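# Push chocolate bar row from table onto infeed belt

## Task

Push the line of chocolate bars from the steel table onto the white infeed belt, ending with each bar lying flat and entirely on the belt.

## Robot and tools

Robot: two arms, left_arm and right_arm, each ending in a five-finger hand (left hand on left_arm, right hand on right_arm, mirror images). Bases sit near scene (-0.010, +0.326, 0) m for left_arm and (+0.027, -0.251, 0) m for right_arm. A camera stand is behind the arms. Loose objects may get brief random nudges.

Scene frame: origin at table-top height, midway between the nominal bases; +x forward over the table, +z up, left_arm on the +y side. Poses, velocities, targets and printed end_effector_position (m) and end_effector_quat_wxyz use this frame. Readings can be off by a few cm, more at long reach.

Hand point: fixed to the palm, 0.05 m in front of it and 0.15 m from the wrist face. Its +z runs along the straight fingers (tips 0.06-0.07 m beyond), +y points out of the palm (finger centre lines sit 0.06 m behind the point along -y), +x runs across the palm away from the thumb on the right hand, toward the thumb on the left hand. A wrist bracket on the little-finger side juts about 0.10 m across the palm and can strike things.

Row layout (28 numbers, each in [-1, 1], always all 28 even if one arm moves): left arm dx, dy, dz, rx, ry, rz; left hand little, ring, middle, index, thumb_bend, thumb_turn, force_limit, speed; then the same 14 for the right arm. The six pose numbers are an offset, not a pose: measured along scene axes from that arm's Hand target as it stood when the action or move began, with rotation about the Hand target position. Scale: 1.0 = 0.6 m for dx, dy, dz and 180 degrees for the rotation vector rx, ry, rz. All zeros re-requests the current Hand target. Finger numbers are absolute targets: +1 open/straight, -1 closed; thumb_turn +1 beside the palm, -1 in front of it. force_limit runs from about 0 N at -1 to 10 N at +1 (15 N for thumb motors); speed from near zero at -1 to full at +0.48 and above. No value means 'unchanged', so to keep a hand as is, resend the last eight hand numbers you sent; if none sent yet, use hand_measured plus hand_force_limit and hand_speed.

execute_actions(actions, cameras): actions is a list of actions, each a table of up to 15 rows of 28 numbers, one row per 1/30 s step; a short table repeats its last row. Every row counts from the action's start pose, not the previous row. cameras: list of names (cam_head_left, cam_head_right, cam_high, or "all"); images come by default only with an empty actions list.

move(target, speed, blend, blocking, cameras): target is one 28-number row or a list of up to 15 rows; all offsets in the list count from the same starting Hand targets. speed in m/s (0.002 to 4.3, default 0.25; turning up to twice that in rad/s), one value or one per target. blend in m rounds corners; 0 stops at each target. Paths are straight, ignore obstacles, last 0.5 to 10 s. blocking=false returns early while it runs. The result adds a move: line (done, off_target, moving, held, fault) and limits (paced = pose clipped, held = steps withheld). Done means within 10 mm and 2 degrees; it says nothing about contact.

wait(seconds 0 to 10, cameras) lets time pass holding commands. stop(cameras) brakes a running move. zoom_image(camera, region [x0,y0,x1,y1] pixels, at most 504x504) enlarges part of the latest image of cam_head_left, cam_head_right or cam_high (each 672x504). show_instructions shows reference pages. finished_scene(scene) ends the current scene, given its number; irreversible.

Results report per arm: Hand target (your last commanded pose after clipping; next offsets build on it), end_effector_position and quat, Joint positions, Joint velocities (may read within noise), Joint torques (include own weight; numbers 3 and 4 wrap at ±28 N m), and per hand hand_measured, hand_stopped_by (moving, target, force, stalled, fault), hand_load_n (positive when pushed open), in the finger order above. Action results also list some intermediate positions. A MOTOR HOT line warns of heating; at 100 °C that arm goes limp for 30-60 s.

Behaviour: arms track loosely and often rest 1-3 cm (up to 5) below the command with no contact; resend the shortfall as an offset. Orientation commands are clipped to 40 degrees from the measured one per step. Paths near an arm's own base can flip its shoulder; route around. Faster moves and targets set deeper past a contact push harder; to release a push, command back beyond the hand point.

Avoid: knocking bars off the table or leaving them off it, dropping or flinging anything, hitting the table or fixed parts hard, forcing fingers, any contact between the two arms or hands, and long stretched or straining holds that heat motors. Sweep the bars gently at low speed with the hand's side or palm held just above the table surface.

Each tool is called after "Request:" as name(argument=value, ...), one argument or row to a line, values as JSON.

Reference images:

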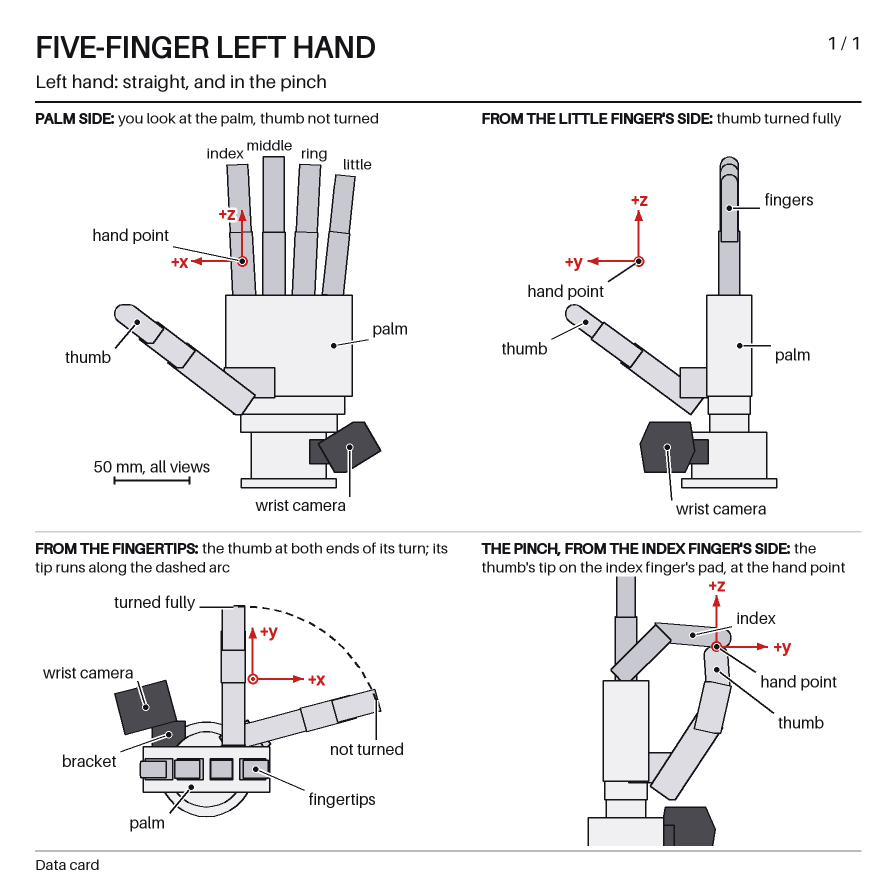

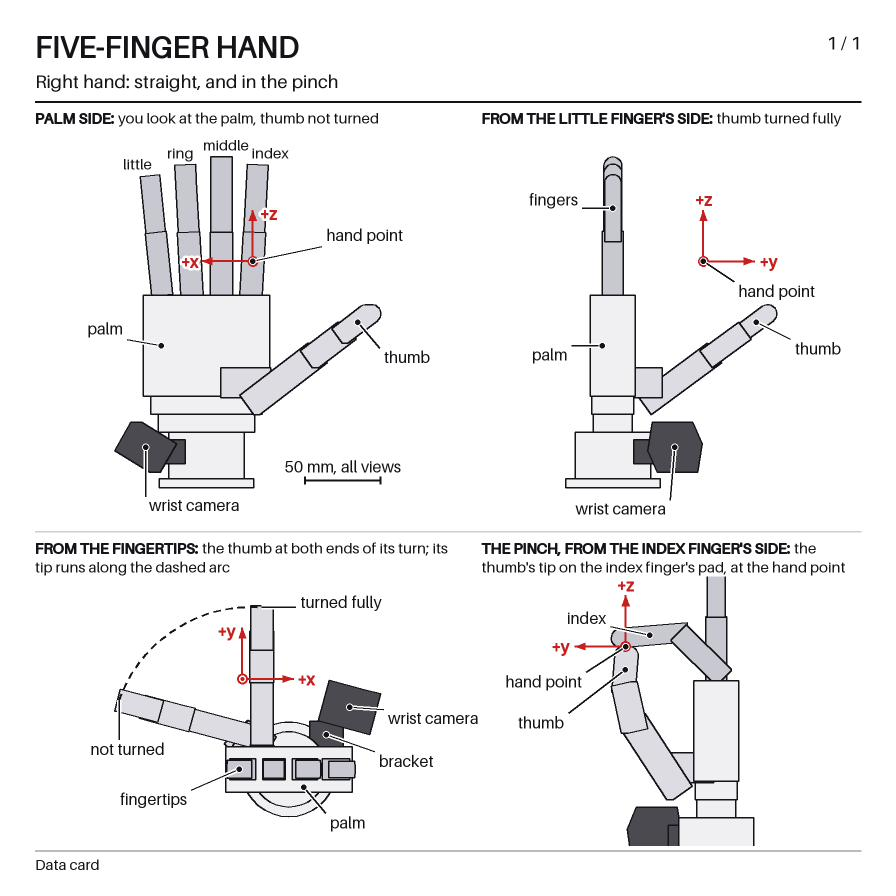

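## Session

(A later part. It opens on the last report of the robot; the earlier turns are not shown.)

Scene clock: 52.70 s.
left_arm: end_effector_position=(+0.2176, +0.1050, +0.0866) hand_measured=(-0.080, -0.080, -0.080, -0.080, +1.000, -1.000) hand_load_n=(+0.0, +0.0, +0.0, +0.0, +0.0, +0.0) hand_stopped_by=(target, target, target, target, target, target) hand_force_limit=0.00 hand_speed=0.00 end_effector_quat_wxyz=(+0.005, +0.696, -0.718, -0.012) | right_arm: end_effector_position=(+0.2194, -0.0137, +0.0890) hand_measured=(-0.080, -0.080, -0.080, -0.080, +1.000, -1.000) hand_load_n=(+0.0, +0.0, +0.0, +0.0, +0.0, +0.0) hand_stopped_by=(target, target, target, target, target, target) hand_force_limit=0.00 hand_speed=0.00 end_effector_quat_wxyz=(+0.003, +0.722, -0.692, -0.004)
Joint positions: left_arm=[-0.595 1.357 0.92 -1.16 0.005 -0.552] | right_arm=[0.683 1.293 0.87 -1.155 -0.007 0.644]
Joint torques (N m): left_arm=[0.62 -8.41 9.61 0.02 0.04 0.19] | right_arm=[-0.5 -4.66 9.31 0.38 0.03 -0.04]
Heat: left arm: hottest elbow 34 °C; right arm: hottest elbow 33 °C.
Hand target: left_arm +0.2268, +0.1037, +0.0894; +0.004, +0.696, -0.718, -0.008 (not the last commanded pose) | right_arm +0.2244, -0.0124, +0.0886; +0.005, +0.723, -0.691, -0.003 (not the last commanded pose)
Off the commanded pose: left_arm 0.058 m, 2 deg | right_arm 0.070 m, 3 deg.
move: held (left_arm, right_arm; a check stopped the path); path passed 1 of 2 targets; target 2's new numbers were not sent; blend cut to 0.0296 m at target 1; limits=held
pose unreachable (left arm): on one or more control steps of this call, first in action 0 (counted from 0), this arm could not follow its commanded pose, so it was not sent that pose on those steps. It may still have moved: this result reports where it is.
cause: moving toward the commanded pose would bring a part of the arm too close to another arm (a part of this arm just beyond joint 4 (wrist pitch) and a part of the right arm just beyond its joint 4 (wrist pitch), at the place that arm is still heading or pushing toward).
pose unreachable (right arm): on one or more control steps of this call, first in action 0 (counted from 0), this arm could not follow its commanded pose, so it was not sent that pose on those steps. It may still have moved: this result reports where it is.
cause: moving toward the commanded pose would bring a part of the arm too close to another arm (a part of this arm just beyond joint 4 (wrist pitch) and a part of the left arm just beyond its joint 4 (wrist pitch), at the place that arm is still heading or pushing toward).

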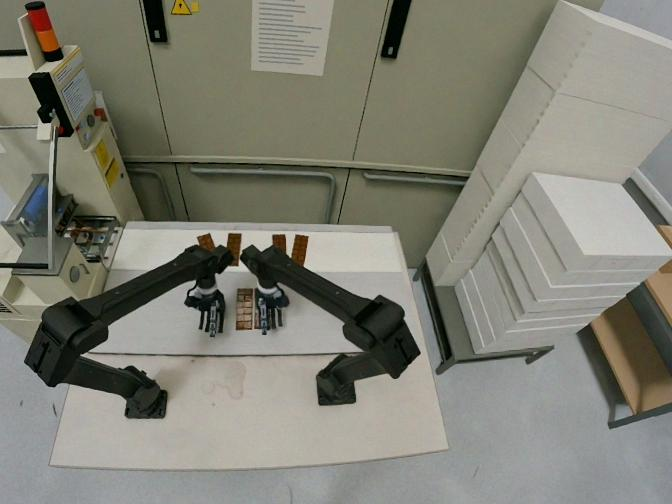

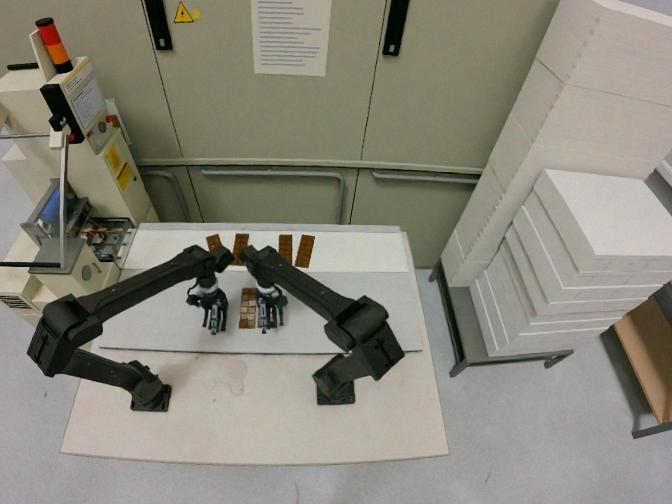

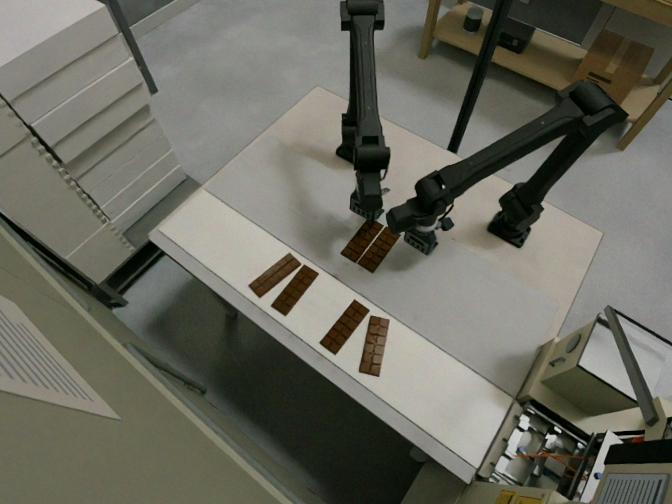

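Request:
move(
  target=[
    [-0.05, 0.15, 0.03, -0.0018, -0.0054, 0.0099, -0.08,-0.08,-0.08,-0.08,1,-1, 0, 0, 0,0, 0, 0,0,0, -0.1,-0.3,-0.3,-0.3,1,-1, 0, 0],
    [-0.05, 0.17, 0.03, -0.0018, -0.0054, 0.0099, -0.08,-0.08,-0.08,-0.08,1,-1, 0, 0, -0.11,0.0915, 0.02, 0.0009, -0.0036, -0.0144, -0.1,-0.3,-0.3,-0.3,1,-1, 0, 0],
    [-0.05, 0.17, 0.03, -0.0018, -0.0054, 0.0099, -0.08,-0.08,-0.08,-0.08,1,-1, 0, 0, -0.099,0.0915, -0.071, 0.0009, -0.0036, -0.0144, -0.1,-0.3,-0.3,-0.3,1,-1, 0, 0],
  ],
  speed=0.15,
  cameras=["all"],
)

Request:
zoom_image(
  camera="cam_high",
  region=[340, 180, 410, 250],
)

Request:
zoom_image(
  camera="cam_head_left",
  region=[200, 250, 320, 370],
)

Scene clock: 58.10 s.
left_arm: end_effector_position=(+0.2024, +0.2003, +0.1076) hand_measured=(-0.080, -0.080, -0.080, -0.080, +1.000, -1.000) hand_load_n=(+0.5, +0.0, +0.0, +0.0, +0.0, +0.0) hand_stopped_by=(target, target, target, target, target, target) hand_force_limit=0.00 hand_speed=0.00 end_effector_quat_wxyz=(-0.003, +0.709, -0.705, +0.005) | right_arm: end_effector_position=(+0.1626, +0.0444, +0.0520) hand_measured=(-0.100, -0.300, -0.300, -0.300, +1.000, -1.000) hand_load_n=(+0.0, +0.0, +0.0, +0.0, +0.0, +0.0) hand_stopped_by=(target, target, target, target, target, target) hand_force_limit=0.00 hand_speed=0.00 end_effector_quat_wxyz=(-0.002, +0.708, -0.706, -0.002)
Joint positions: left_arm=[-0.345 1.139 0.801 -1.221 0 -0.338] | right_arm=[0.93 1.336 0.801 -1.031 -0.003 0.931]
Joint torques (N m): left_arm=[0.67 -7.06 7.64 -0.38 0.07 0.25] | right_arm=[-0.67 -5.07 7.34 0.99 0.08 -0.01]
Heat: left arm: hottest elbow 34 °C; right arm: hottest elbow 33 °C.
Hand target: left_arm +0.1969, +0.2058, +0.1075; +0.000, +0.707, -0.707, +0.000 | right_arm +0.1652, +0.0425, +0.0460; -0.001, +0.707, -0.707, +0.000
Off the commanded pose: left_arm 0.008 m, 1 deg | right_arm 0.007 m, 0 deg.
move: done

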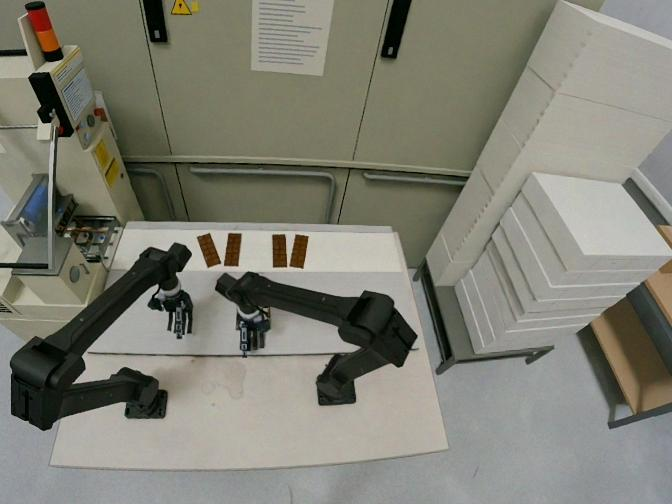

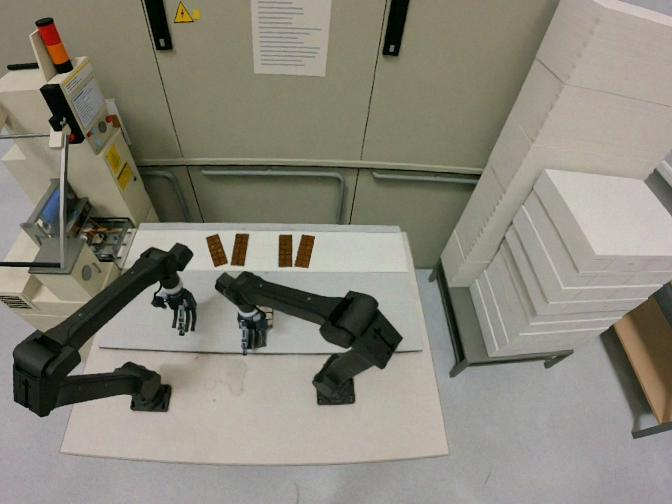

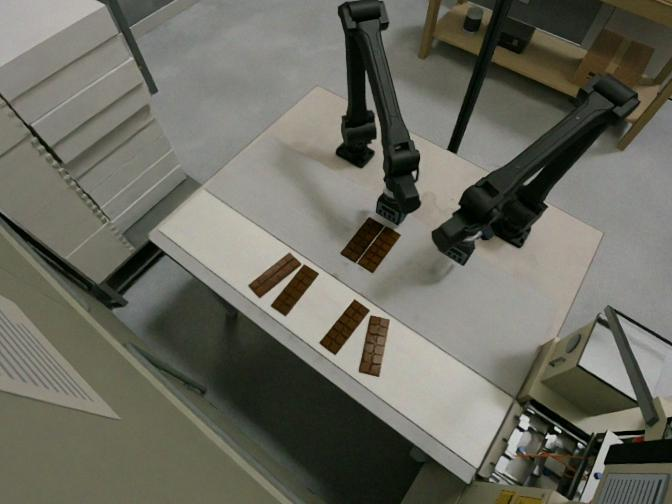

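Scaled by 7.200 from the camera's 672x504 image, which has a finer 960x720 frame.

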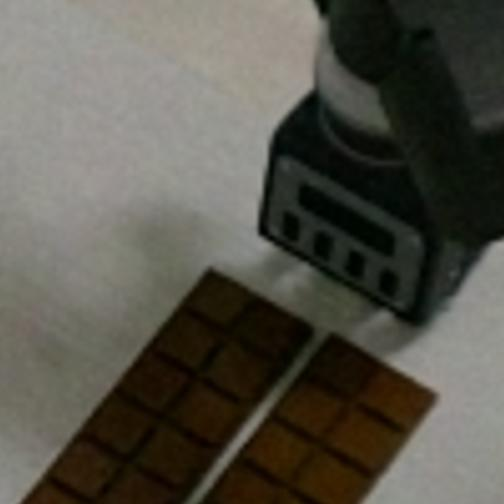

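Scaled by 4.200 from the camera's 672x504 image, which has a finer 960x720 frame.

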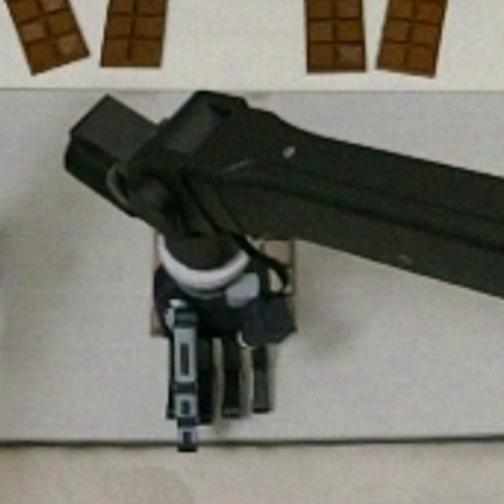

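Request:
move(
  target=[0,0,0,0,0,0, -0.08,-0.08,-0.08,-0.08,1,-1, 0, 0, 0.225,-0.005, 0.003, 0,0,0, -0.1,-0.3,-0.3,-0.3,1,-1, 0, 0],
  speed=0.1,
  cameras=["all"],
)

Request:
zoom_image(
  camera="cam_high",
  region=[300, 200, 420, 320],
)

Request:
zoom_image(
  camera="cam_head_left",
  region=[200, 220, 320, 340],
)

Scene clock: 60.77 s.
left_arm: end_effector_position=(+0.2024, +0.2003, +0.1076) hand_measured=(-0.080, -0.080, -0.080, -0.080, +1.000, -1.000) hand_load_n=(+0.0, +0.0, +0.0, +0.0, +0.0, +0.0) hand_stopped_by=(target, target, target, target, target, target) hand_force_limit=0.00 hand_speed=0.00 end_effector_quat_wxyz=(-0.003, +0.709, -0.705, +0.005) | right_arm: end_effector_position=(+0.2772, +0.0304, +0.0448) hand_measured=(-0.100, -0.300, -0.300, -0.300, +1.000, -1.000) hand_load_n=(-6.5, +0.5, +0.0, +0.0, +0.0, +0.0) hand_stopped_by=(target, target, target, target, target, target) hand_force_limit=0.00 hand_speed=0.00 end_effector_quat_wxyz=(+0.012, +0.706, -0.708, -0.007)
Joint positions: left_arm=[-0.345 1.139 0.801 -1.221 0 -0.338] | right_arm=[0.671 1.545 0.996 -1.047 -0.011 0.677]
Joint torques (N m): left_arm=[0.73 -7.06 7.64 -0.38 0.07 0.24] | right_arm=[-1.08 -6.36 12.04 0.57 0.38 -0.08]
Heat: left arm: hottest elbow 34 °C; right arm: hottest elbow 33 °C.
Hand target: left_arm +0.1969, +0.2058, +0.1075; +0.000, +0.707, -0.707, +0.000 | right_arm +0.3000, +0.0395, +0.0477; +0.000, +0.708, -0.707, +0.000
Off the commanded pose: left_arm 0.008 m, 1 deg | right_arm 0.025 m, 2 deg.
move: off_target (right_arm)

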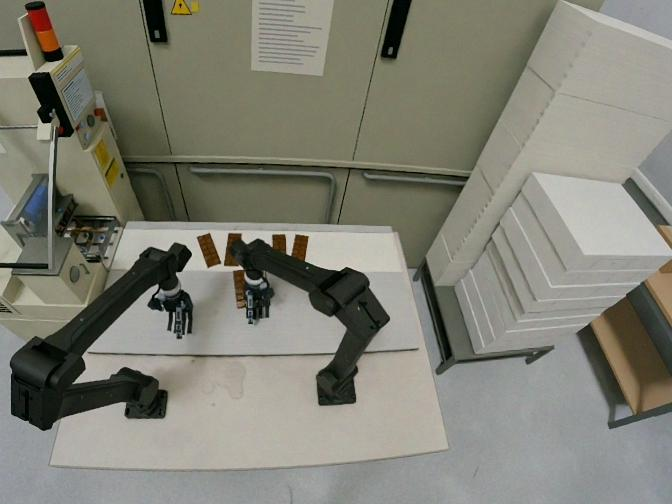

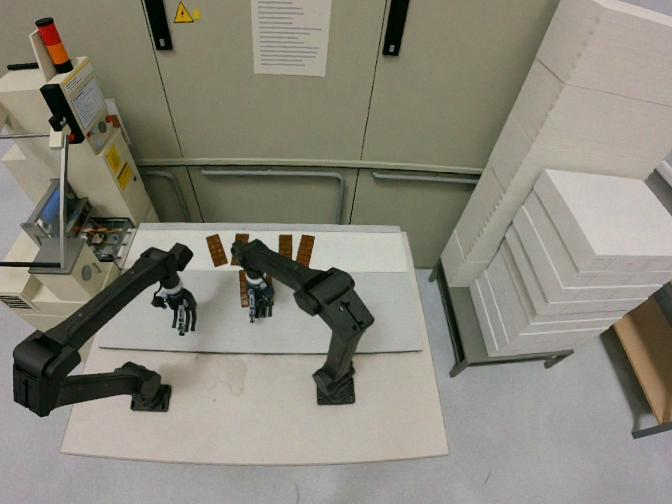

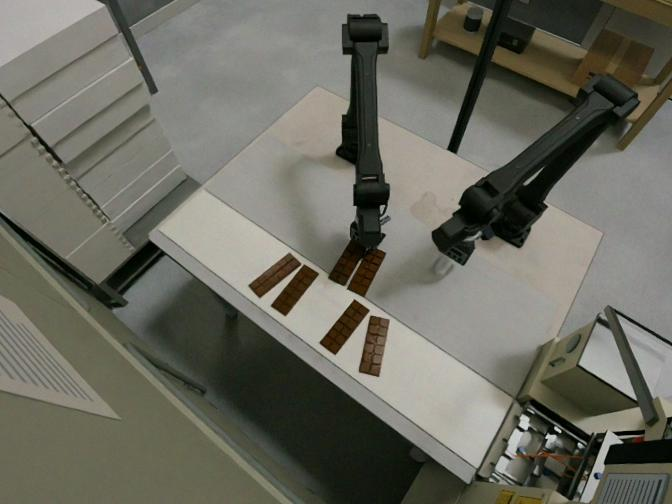

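Scaled by 4.200 from the camera's 672x504 image, which has a finer 960x720 frame.

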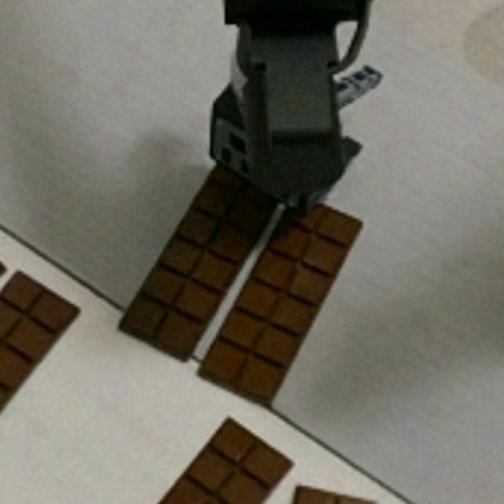

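Scaled by 4.200 from the camera's 672x504 image, which has a finer 960x720 frame.

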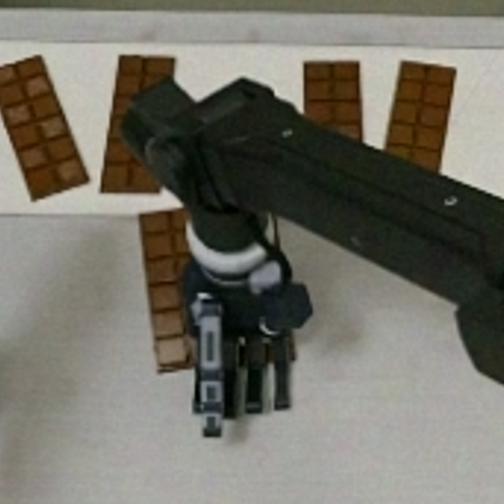

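Request:
move(
  target=[
    [0,0,0,0,0,0, -0.08,-0.08,-0.08,-0.08,1,-1, 0, 0, -0.06,0, 0.07, 0,0,0, -0.1,-0.3,-0.3,-0.3,1,-1, 0, 0],
    [0,0,0,0,0,0, -0.08,-0.08,-0.08,-0.08,1,-1, 0, 0, -0.1667,-0.199, 0.1, 0,0,0, -0.1,-0.3,-0.3,-0.3,1,-1, 0, 0],
    [0.555,-0.376,0.03,0,0,0, -0.08,-0.08,-0.08,-0.08,1,-1, 0, 0, -0.1667,-0.199, 0.1, 0,0,0, -0.1,-0.3,-0.3,-0.3,1,-1, 0, 0],
  ],
  speed=0.2,
  blend=[0.02, 0, 0],
  cameras=["all"],
)

Request:
zoom_image(
  camera="cam_high",
  region=[260, 220, 420, 380],
)

Request:
zoom_image(
  camera="cam_head_left",
  region=[190, 210, 330, 330],
)

Scene clock: 66.63 s.
left_arm: end_effector_position=(+0.5216, -0.0081, +0.1203) hand_measured=(-0.080, -0.080, -0.080, -0.080, +1.000, -1.000) hand_load_n=(+0.0, +0.0, +0.0, +0.5, +0.0, +0.0) hand_stopped_by=(target, target, target, target, target, target) hand_force_limit=0.00 hand_speed=0.00 end_effector_quat_wxyz=(+0.003, +0.706, -0.708, -0.008) | right_arm: end_effector_position=(+0.2046, -0.0744, +0.1070) hand_measured=(-0.100, -0.300, -0.300, -0.300, +1.000, -1.000) hand_load_n=(+0.0, +0.0, +0.0, +0.0, +0.0, +0.0) hand_stopped_by=(target, target, target, target, target, target) hand_force_limit=0.00 hand_speed=0.00 end_effector_quat_wxyz=(-0.003, +0.707, -0.707, +0.000)
Joint positions: left_arm=[-0.485 2.16 2.108 -1.536 0.001 -0.469] | right_arm=[0.548 1.117 0.783 -1.23 -0.001 0.552]
Joint torques (N m): left_arm=[-0.85 -20.6 13.15 -0.39 0.03 -0.07] | right_arm=[-0.67 -4.89 7.75 -0.09 0 -0.04]
Heat: left arm: hottest elbow 34 °C; right arm: hottest elbow 33 °C.
Hand target: left_arm +0.5298, -0.0198, +0.1256; +0.000, +0.707, -0.707, +0.000 | right_arm +0.1999, -0.0799, +0.1077; +0.000, +0.707, -0.707, +0.000
Off the commanded pose: left_arm 0.015 m, 1 deg | right_arm 0.007 m, 0 deg.
move: off_target (left_arm)

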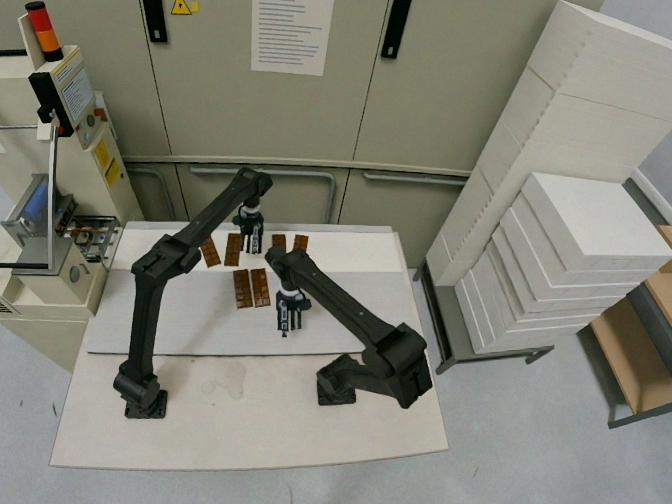

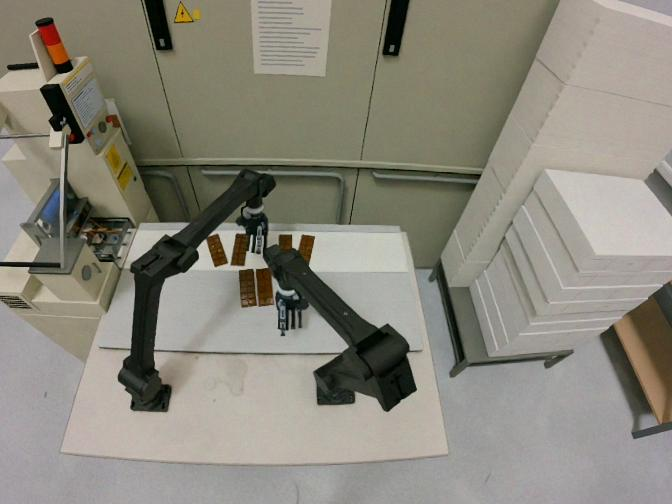

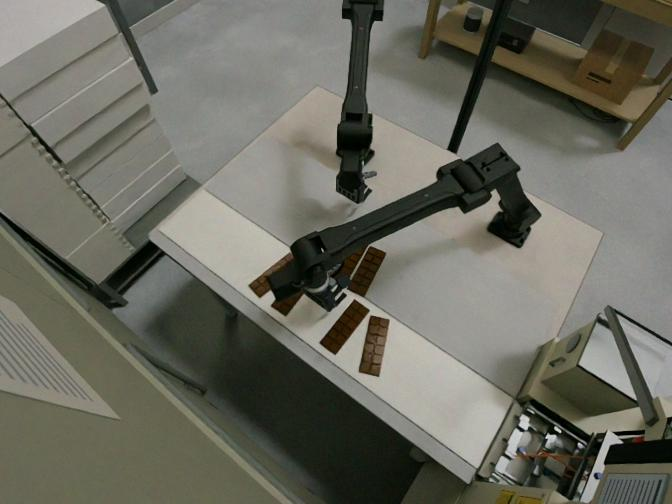

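Scaled by 3.150 from the camera's 672x504 image, which has a finer 960x720 frame.

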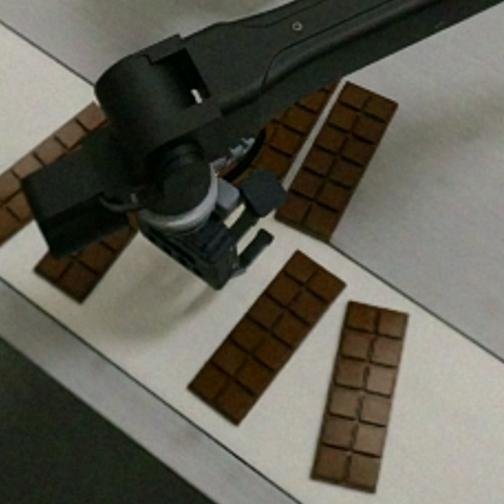

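Scaled by 3.600 from the camera's 672x504 image, which has a finer 960x720 frame.

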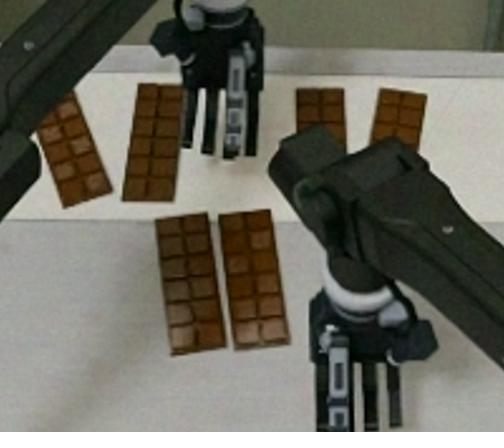

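Request:
move(
  target=[0.0,0.0,-0.1,0,0,0, -0.08,-0.08,-0.08,-0.08,1,-1, 0, 0, 0,0,0, 0,0,0, -0.1,-0.3,-0.3,-0.3,1,-1, 0, 0],
  speed=0.1,
  cameras=["all"],
)

Request:
zoom_image(
  camera="cam_high",
  region=[260, 220, 420, 380],
)

Request:
zoom_image(
  camera="cam_head_left",
  region=[190, 210, 330, 330],
)

Scene clock: 68.27 s.
left_arm: end_effector_position=(+0.5315, -0.0131, +0.0759) hand_measured=(-0.080, -0.080, -0.080, -0.080, +1.000, -1.000) hand_load_n=(+0.0, +0.0, +0.0, +0.0, +0.0, +0.0) hand_stopped_by=(target, target, target, target, target, target) hand_force_limit=0.00 hand_speed=0.00 end_effector_quat_wxyz=(+0.000, +0.706, -0.708, +0.003) | right_arm: end_effector_position=(+0.2046, -0.0744, +0.1070) hand_measured=(-0.100, -0.300, -0.300, -0.300, +1.000, -1.000) hand_load_n=(+0.0, +0.0, +0.0, +0.0, +0.0, +0.0) hand_stopped_by=(target, target, target, target, target, target) hand_force_limit=0.00 hand_speed=0.00 end_effector_quat_wxyz=(-0.003, +0.707, -0.707, +0.000)
Joint positions: left_arm=[-0.485 2.191 2.046 -1.421 0.001 -0.469] | right_arm=[0.548 1.117 0.783 -1.23 -0.001 0.552]
Joint torques (N m): left_arm=[-0.85 -21.66 8.39 0.65 0.02 -0.07] | right_arm=[-0.67 -4.84 7.73 -0.09 0 -0.04]
Heat: left arm: hottest elbow 34 °C; right arm: hottest elbow 33 °C.
Hand target: left_arm +0.5298, -0.0198, +0.0654; +0.000, +0.707, -0.707, +0.000 | right_arm +0.1999, -0.0799, +0.1077; +0.000, +0.707, -0.707, +0.000
Off the commanded pose: left_arm 0.012 m, 0 deg | right_arm 0.007 m, 0 deg.
move: off_target (left_arm)

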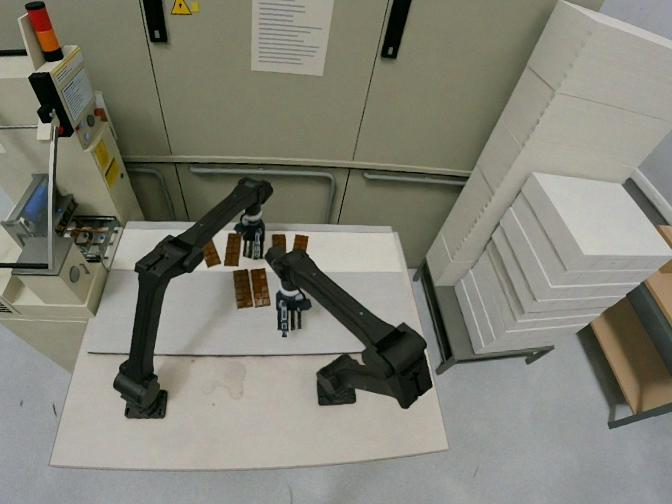

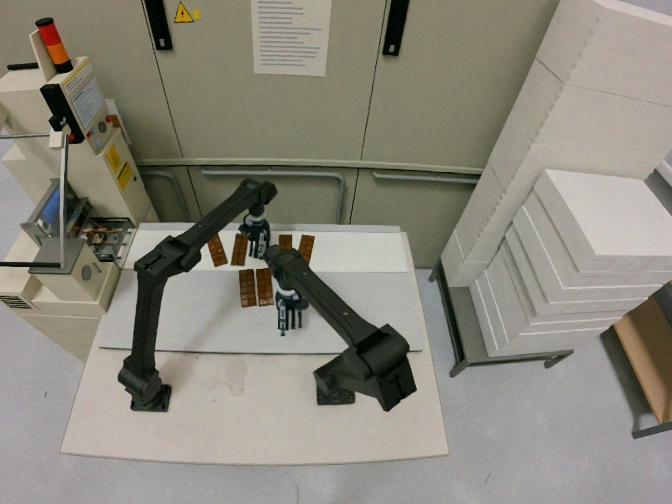

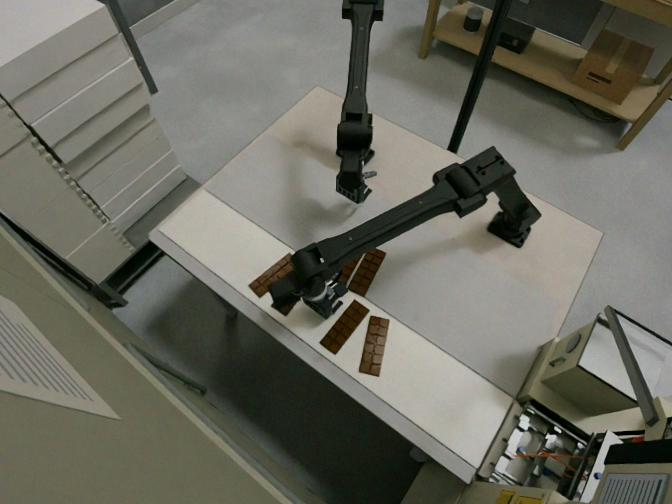

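Scaled by 3.150 from the camera's 672x504 image, which has a finer 960x720 frame.

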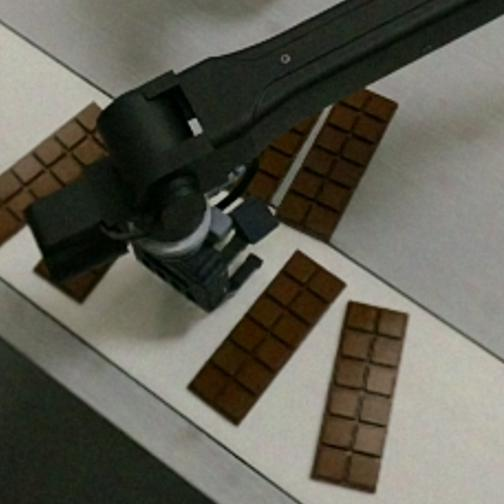

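Scaled by 3.600 from the camera's 672x504 image, which has a finer 960x720 frame.

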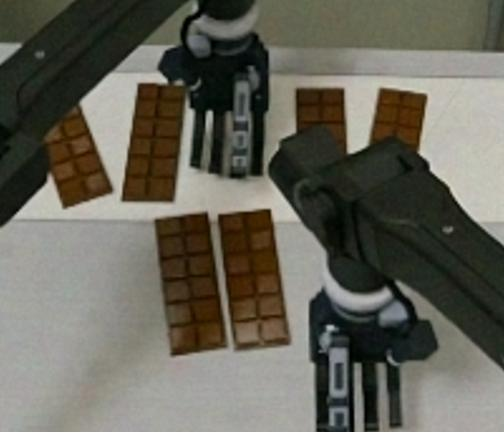

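Request:
move(
  target=[0.0,0.0,-0.02,0,0,0, -0.08,-0.08,-0.08,-0.08,1,-1, 0, 0, 0,0,0, 0,0,0, -0.1,-0.3,-0.3,-0.3,1,-1, 0, 0],
  speed=0.05,
)

Scene clock: 69.33 s.
left_arm: end_effector_position=(+0.5332, -0.0140, +0.0695) hand_measured=(-0.080, -0.080, -0.080, -0.080, +1.000, -1.000) hand_load_n=(+0.0, +0.0, +0.0, -0.5, +0.0, +0.0) hand_stopped_by=(target, target, target, target, target, target) hand_force_limit=0.00 hand_speed=0.00 end_effector_quat_wxyz=(-0.002, +0.706, -0.708, +0.008) | right_arm: end_effector_position=(+0.2046, -0.0744, +0.1070) hand_measured=(-0.100, -0.300, -0.300, -0.300, +1.000, -1.000) hand_load_n=(+0.0, +0.5, +0.5, +0.5, +0.0, +0.0) hand_stopped_by=(target, target, target, target, target, target) hand_force_limit=0.00 hand_speed=0.00 end_effector_quat_wxyz=(-0.003, +0.707, -0.707, +0.000)
Joint positions: left_arm=[-0.485 2.191 2.03 -1.394 0.001 -0.469] | right_arm=[0.548 1.117 0.783 -1.23 -0.001 0.552]
Joint torques (N m): left_arm=[-0.79 -21.07 7.99 0.29 0.02 -0.07] | right_arm=[-0.62 -4.89 7.72 -0.09 0 -0.03]
Heat: left arm: hottest elbow 34 °C; right arm: hottest elbow 33 °C.
Hand target: left_arm +0.5299, -0.0198, +0.0534; +0.000, +0.707, -0.707, +0.000 | right_arm +0.1999, -0.0799, +0.1077; +0.000, +0.707, -0.707, +0.000
Off the commanded pose: left_arm 0.017 m, 1 deg | right_arm 0.007 m, 0 deg.
move: off_target (left_arm)

Request:
move(
  target=[0.0,0.07,0.012,0,0,0, -0.08,-0.08,-0.08,-0.08,1,-1, 0, 0, 0,0,0, 0,0,0, -0.1,-0.3,-0.3,-0.3,1,-1, 0, 0],
  speed=0.06,
  cameras=["all"],
)

Request:
zoom_image(
  camera="cam_high",
  region=[260, 220, 420, 380],
)

Request:
zoom_image(
  camera="cam_head_left",
  region=[190, 210, 330, 330],
)

Scene clock: 70.90 s.
left_arm: end_effector_position=(+0.5271, +0.0136, +0.0617) hand_measured=(-0.080, -0.080, -0.080, -0.080, +1.000, -1.000) hand_load_n=(-0.5, +0.0, -0.5, -0.5, +0.0, +0.0) hand_stopped_by=(target, target, target, target, target, target) hand_force_limit=0.00 hand_speed=0.00 end_effector_quat_wxyz=(+0.003, +0.710, -0.704, -0.003) | right_arm: end_effector_position=(+0.2046, -0.0744, +0.1070) hand_measured=(-0.100, -0.300, -0.300, -0.300, +1.000, -1.000) hand_load_n=(+0.0, +0.0, -0.5, +0.0, +0.0, +0.5) hand_stopped_by=(target, target, target, target, target, target) hand_force_limit=0.00 hand_speed=0.00 end_effector_quat_wxyz=(-0.003, +0.707, -0.707, +0.000)
Joint positions: left_arm=[-0.451 2.158 1.951 -1.37 0.003 -0.447] | right_arm=[0.548 1.117 0.783 -1.23 -0.001 0.552]
Joint torques (N m): left_arm=[0.79 -22.71 7.53 0.5 -0.07 0.27] | right_arm=[-0.67 -4.89 7.72 -0.1 0 -0.04]
Heat: left arm: hottest elbow 34 °C; right arm: hottest elbow 33 °C.
Hand target: left_arm +0.5299, +0.0222, +0.0608; +0.000, +0.707, -0.707, +0.000 | right_arm +0.1999, -0.0799, +0.1077; +0.000, +0.707, -0.707, +0.000
Off the commanded pose: left_arm 0.009 m, 1 deg | right_arm 0.007 m, 0 deg.
move: done

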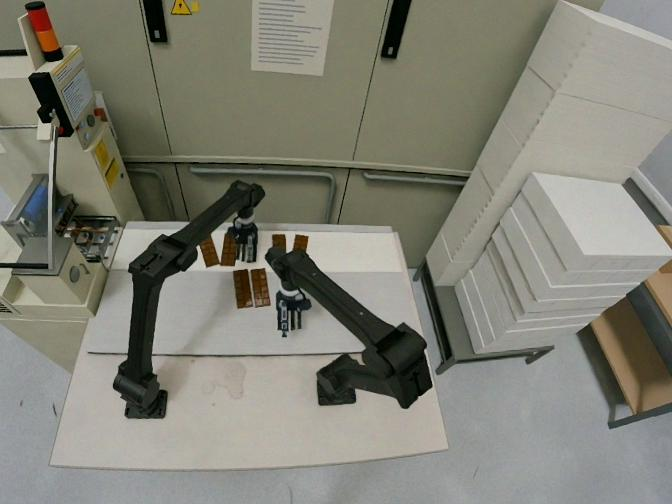

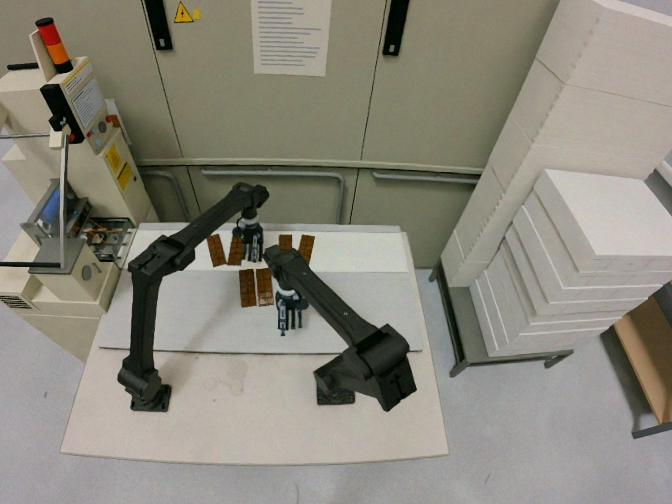

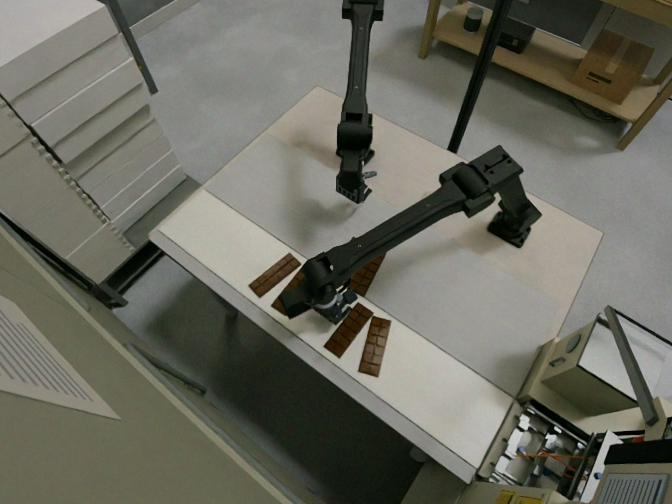

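Scaled by 3.150 from the camera's 672x504 image, which has a finer 960x720 frame.

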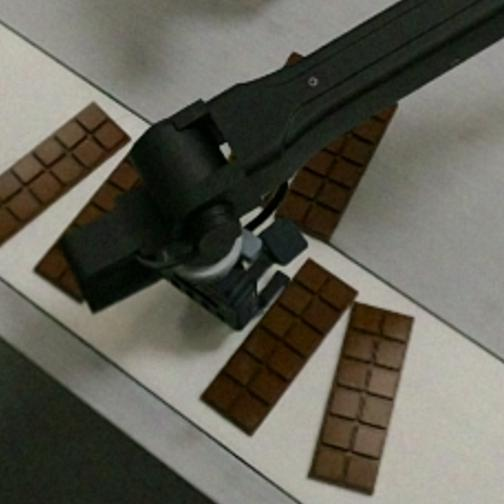

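Scaled by 3.600 from the camera's 672x504 image, which has a finer 960x720 frame.

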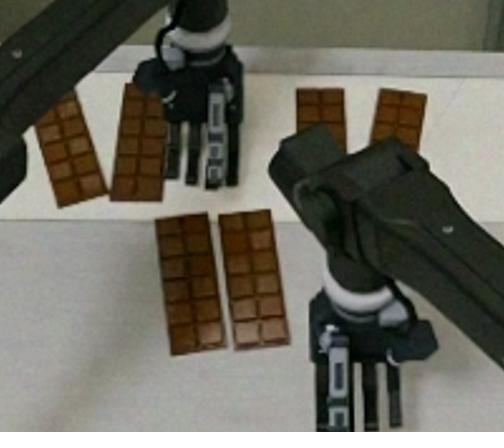

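Request:
move(
  target=[0.0,0.037,0.0,0,0,0, -0.08,-0.08,-0.08,-0.08,1,-1, 0, 0, 0,0,0, 0,0,0, -0.1,-0.3,-0.3,-0.3,1,-1, 0, 0],
  speed=0.06,
  cameras=["cam_head_left"],
)

Request:
zoom_image(
  camera="cam_head_left",
  region=[190, 210, 330, 330],
)

Scene clock: 72.17 s.
left_arm: end_effector_position=(+0.5271, +0.0358, +0.0611) hand_measured=(-0.080, -0.080, -0.080, -0.080, +1.000, -1.000) hand_load_n=(+0.0, +0.0, -0.5, -0.5, +0.0, +0.0) hand_stopped_by=(target, target, target, target, target, target) hand_force_limit=0.00 hand_speed=0.00 end_effector_quat_wxyz=(+0.003, +0.710, -0.704, -0.003) | right_arm: end_effector_position=(+0.2046, -0.0744, +0.1070) hand_measured=(-0.100, -0.300, -0.300, -0.300, +1.000, -1.000) hand_load_n=(+0.0, +0.5, +0.0, +0.0, +0.0, +0.0) hand_stopped_by=(target, target, target, target, target, target) hand_force_limit=0.00 hand_speed=0.00 end_effector_quat_wxyz=(-0.003, +0.707, -0.707, +0.000)
Joint positions: left_arm=[-0.42 2.133 1.906 -1.353 0.003 -0.416] | right_arm=[0.548 1.117 0.783 -1.23 -0.001 0.552]
Joint torques (N m): left_arm=[0.85 -22.3 7.51 0.49 -0.07 0.29] | right_arm=[-0.67 -4.78 7.75 -0.1 0 -0.03]
Heat: left arm: hottest elbow 34 °C; right arm: hottest elbow 33 °C.
Hand target: left_arm +0.5298, +0.0444, +0.0607; +0.000, +0.707, -0.707, +0.000 | right_arm +0.1999, -0.0799, +0.1077; +0.000, +0.707, -0.707, +0.000
Off the commanded pose: left_arm 0.009 m, 1 deg | right_arm 0.007 m, 0 deg.
move: done
Images, in order (width x height): cam_head_left 672x504.

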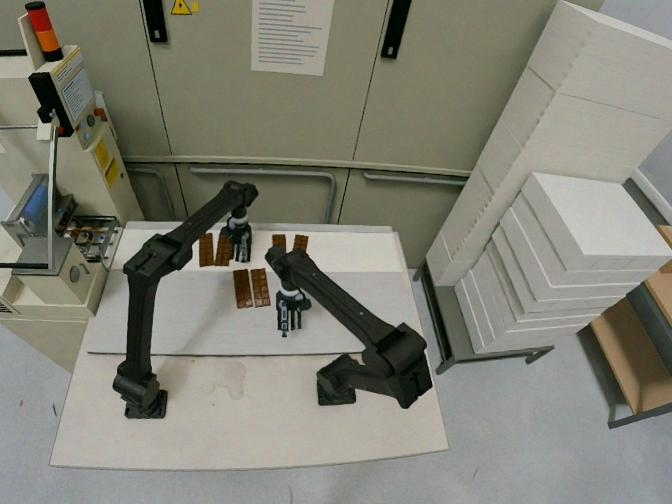

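Scaled by 3.600 from the camera's 672x504 image, which has a finer 960x720 frame.

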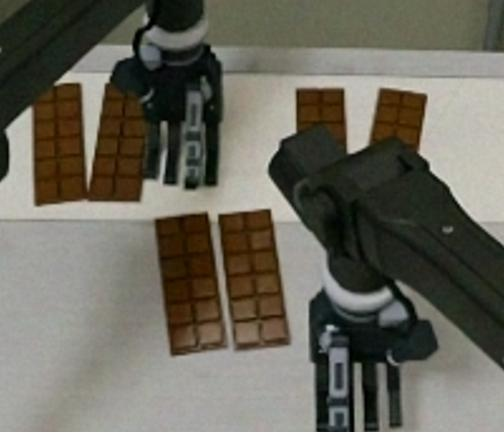

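Request:
move(
  target=[
    [0.0,-0.02,0.09,0,0,0, -0.08,-0.08,-0.08,-0.08,1,-1, 0, 0, 0,0,0, 0,0,0, -0.1,-0.3,-0.3,-0.3,1,-1, 0, 0],
    [-0.45,0.34,0.1,0,0,0, -0.08,-0.08,-0.08,-0.08,1,-1, 0, 0, 0,0,0, 0,0,0, -0.1,-0.3,-0.3,-0.3,1,-1, 0, 0],
    [-0.45,0.34,0.1,0,0,0, -0.08,-0.08,-0.08,-0.08,1,-1, 0, 0, 0.083,0.21,-0.01, 0,0,0, -0.2,-0.3,-0.3,-0.3,1,-1, 0, 0],
    [-0.45,0.34,0.1,0,0,0, -0.08,-0.08,-0.08,-0.08,1,-1, 0, 0, 0.092,0.21,-0.104, 0,0,0, -0.2,-0.3,-0.3,-0.3,1,-1, 0, 0],
  ],
  speed=0.2,
  blend=[0.03, 0, 0, 0],
  cameras=["all"],
)

Request:
zoom_image(
  camera="cam_high",
  region=[300, 180, 440, 320],
)

Request:
zoom_image(
  camera="cam_head_left",
  region=[200, 230, 320, 350],
)

Scene clock: 78.53 s.
left_arm: end_effector_position=(+0.2637, +0.2442, +0.1223) hand_measured=(-0.080, -0.080, -0.080, -0.080, +1.000, -1.000) hand_load_n=(+0.0, +0.0, +0.0, +0.0, -0.5, +0.0) hand_stopped_by=(target, target, target, target, target, target) hand_force_limit=0.00 hand_speed=0.00 end_effector_quat_wxyz=(-0.002, +0.709, -0.705, +0.001) | right_arm: end_effector_position=(+0.2561, +0.0491, +0.0543) hand_measured=(-0.200, -0.300, -0.300, -0.300, +1.000, -1.000) hand_load_n=(+0.5, +0.0, +0.0, +0.0, +0.0, +0.0) hand_stopped_by=(target, target, target, target, target, target) hand_force_limit=0.00 hand_speed=0.00 end_effector_quat_wxyz=(-0.006, +0.708, -0.706, -0.002)
Joint positions: left_arm=[-0.163 1.27 0.946 -1.243 -0.002 -0.156] | right_arm=[0.746 1.497 0.975 -1.036 -0.004 0.747]
Joint torques (N m): left_arm=[0.67 -8.88 7.49 0.06 0.13 0.24] | right_arm=[-0.26 -7.24 6.89 0.96 0.1 0.03]
Heat: left arm: hottest elbow 34 °C; right arm: hottest elbow 33 °C.
Hand target: left_arm +0.2598, +0.2485, +0.1206; +0.000, +0.708, -0.707, +0.000 | right_arm +0.2552, +0.0461, +0.0452; +0.000, +0.707, -0.707, +0.000
Off the commanded pose: left_arm 0.006 m, 0 deg | right_arm 0.010 m, 1 deg.
move: done; blend cut to 0.0277 m at target 1; target 3's new numbers were sent with right_arm's hand 0.032 m and 3 deg from that target

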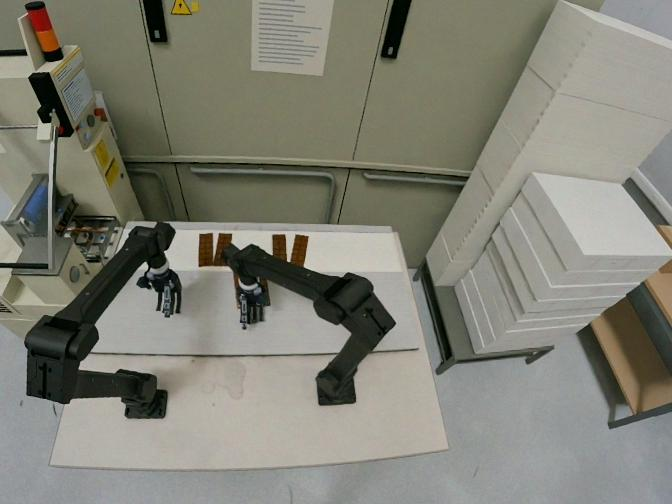

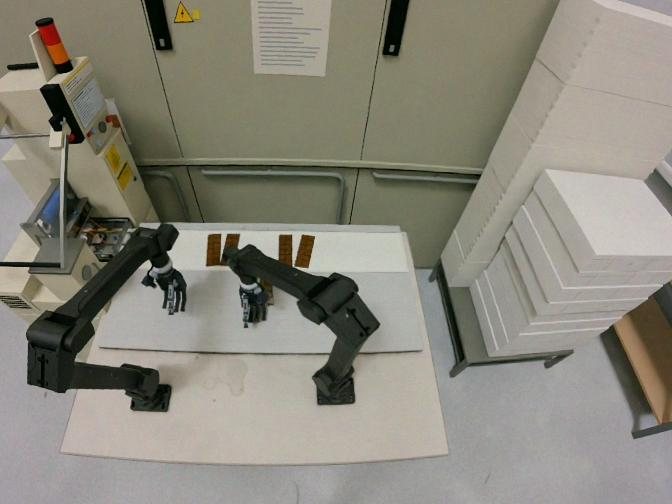

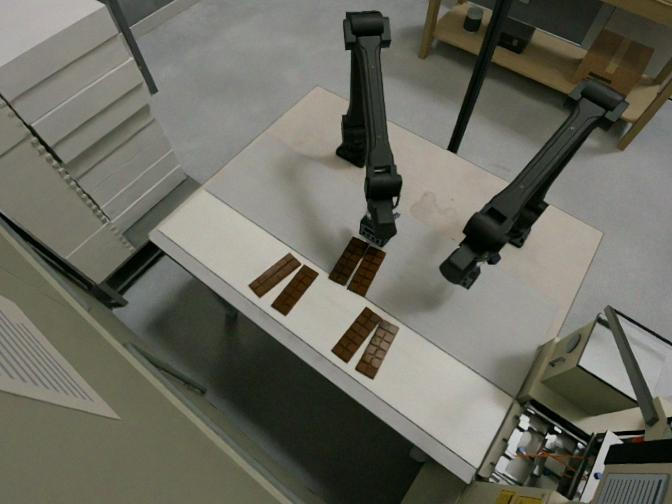

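Scaled by 3.600 from the camera's 672x504 image, which has a finer 960x720 frame.

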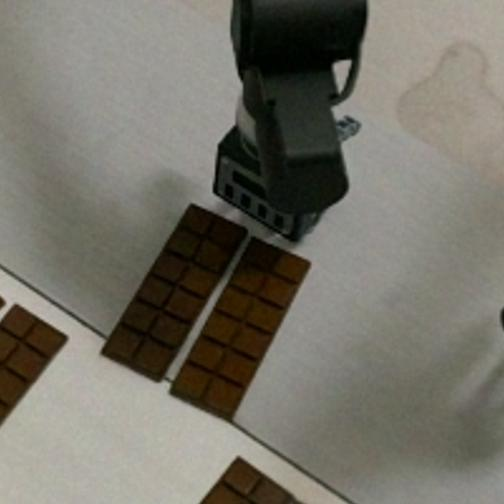

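Scaled by 4.200 from the camera's 672x504 image, which has a finer 960x720 frame.

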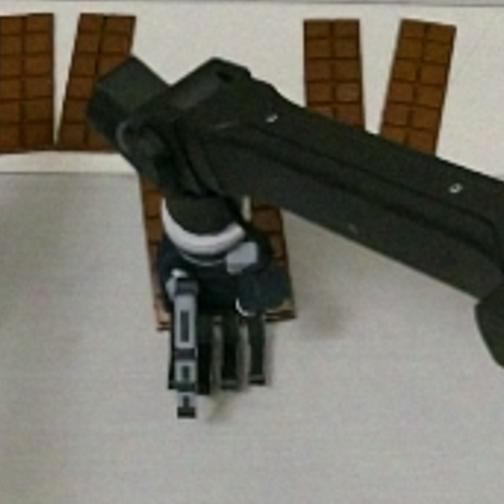

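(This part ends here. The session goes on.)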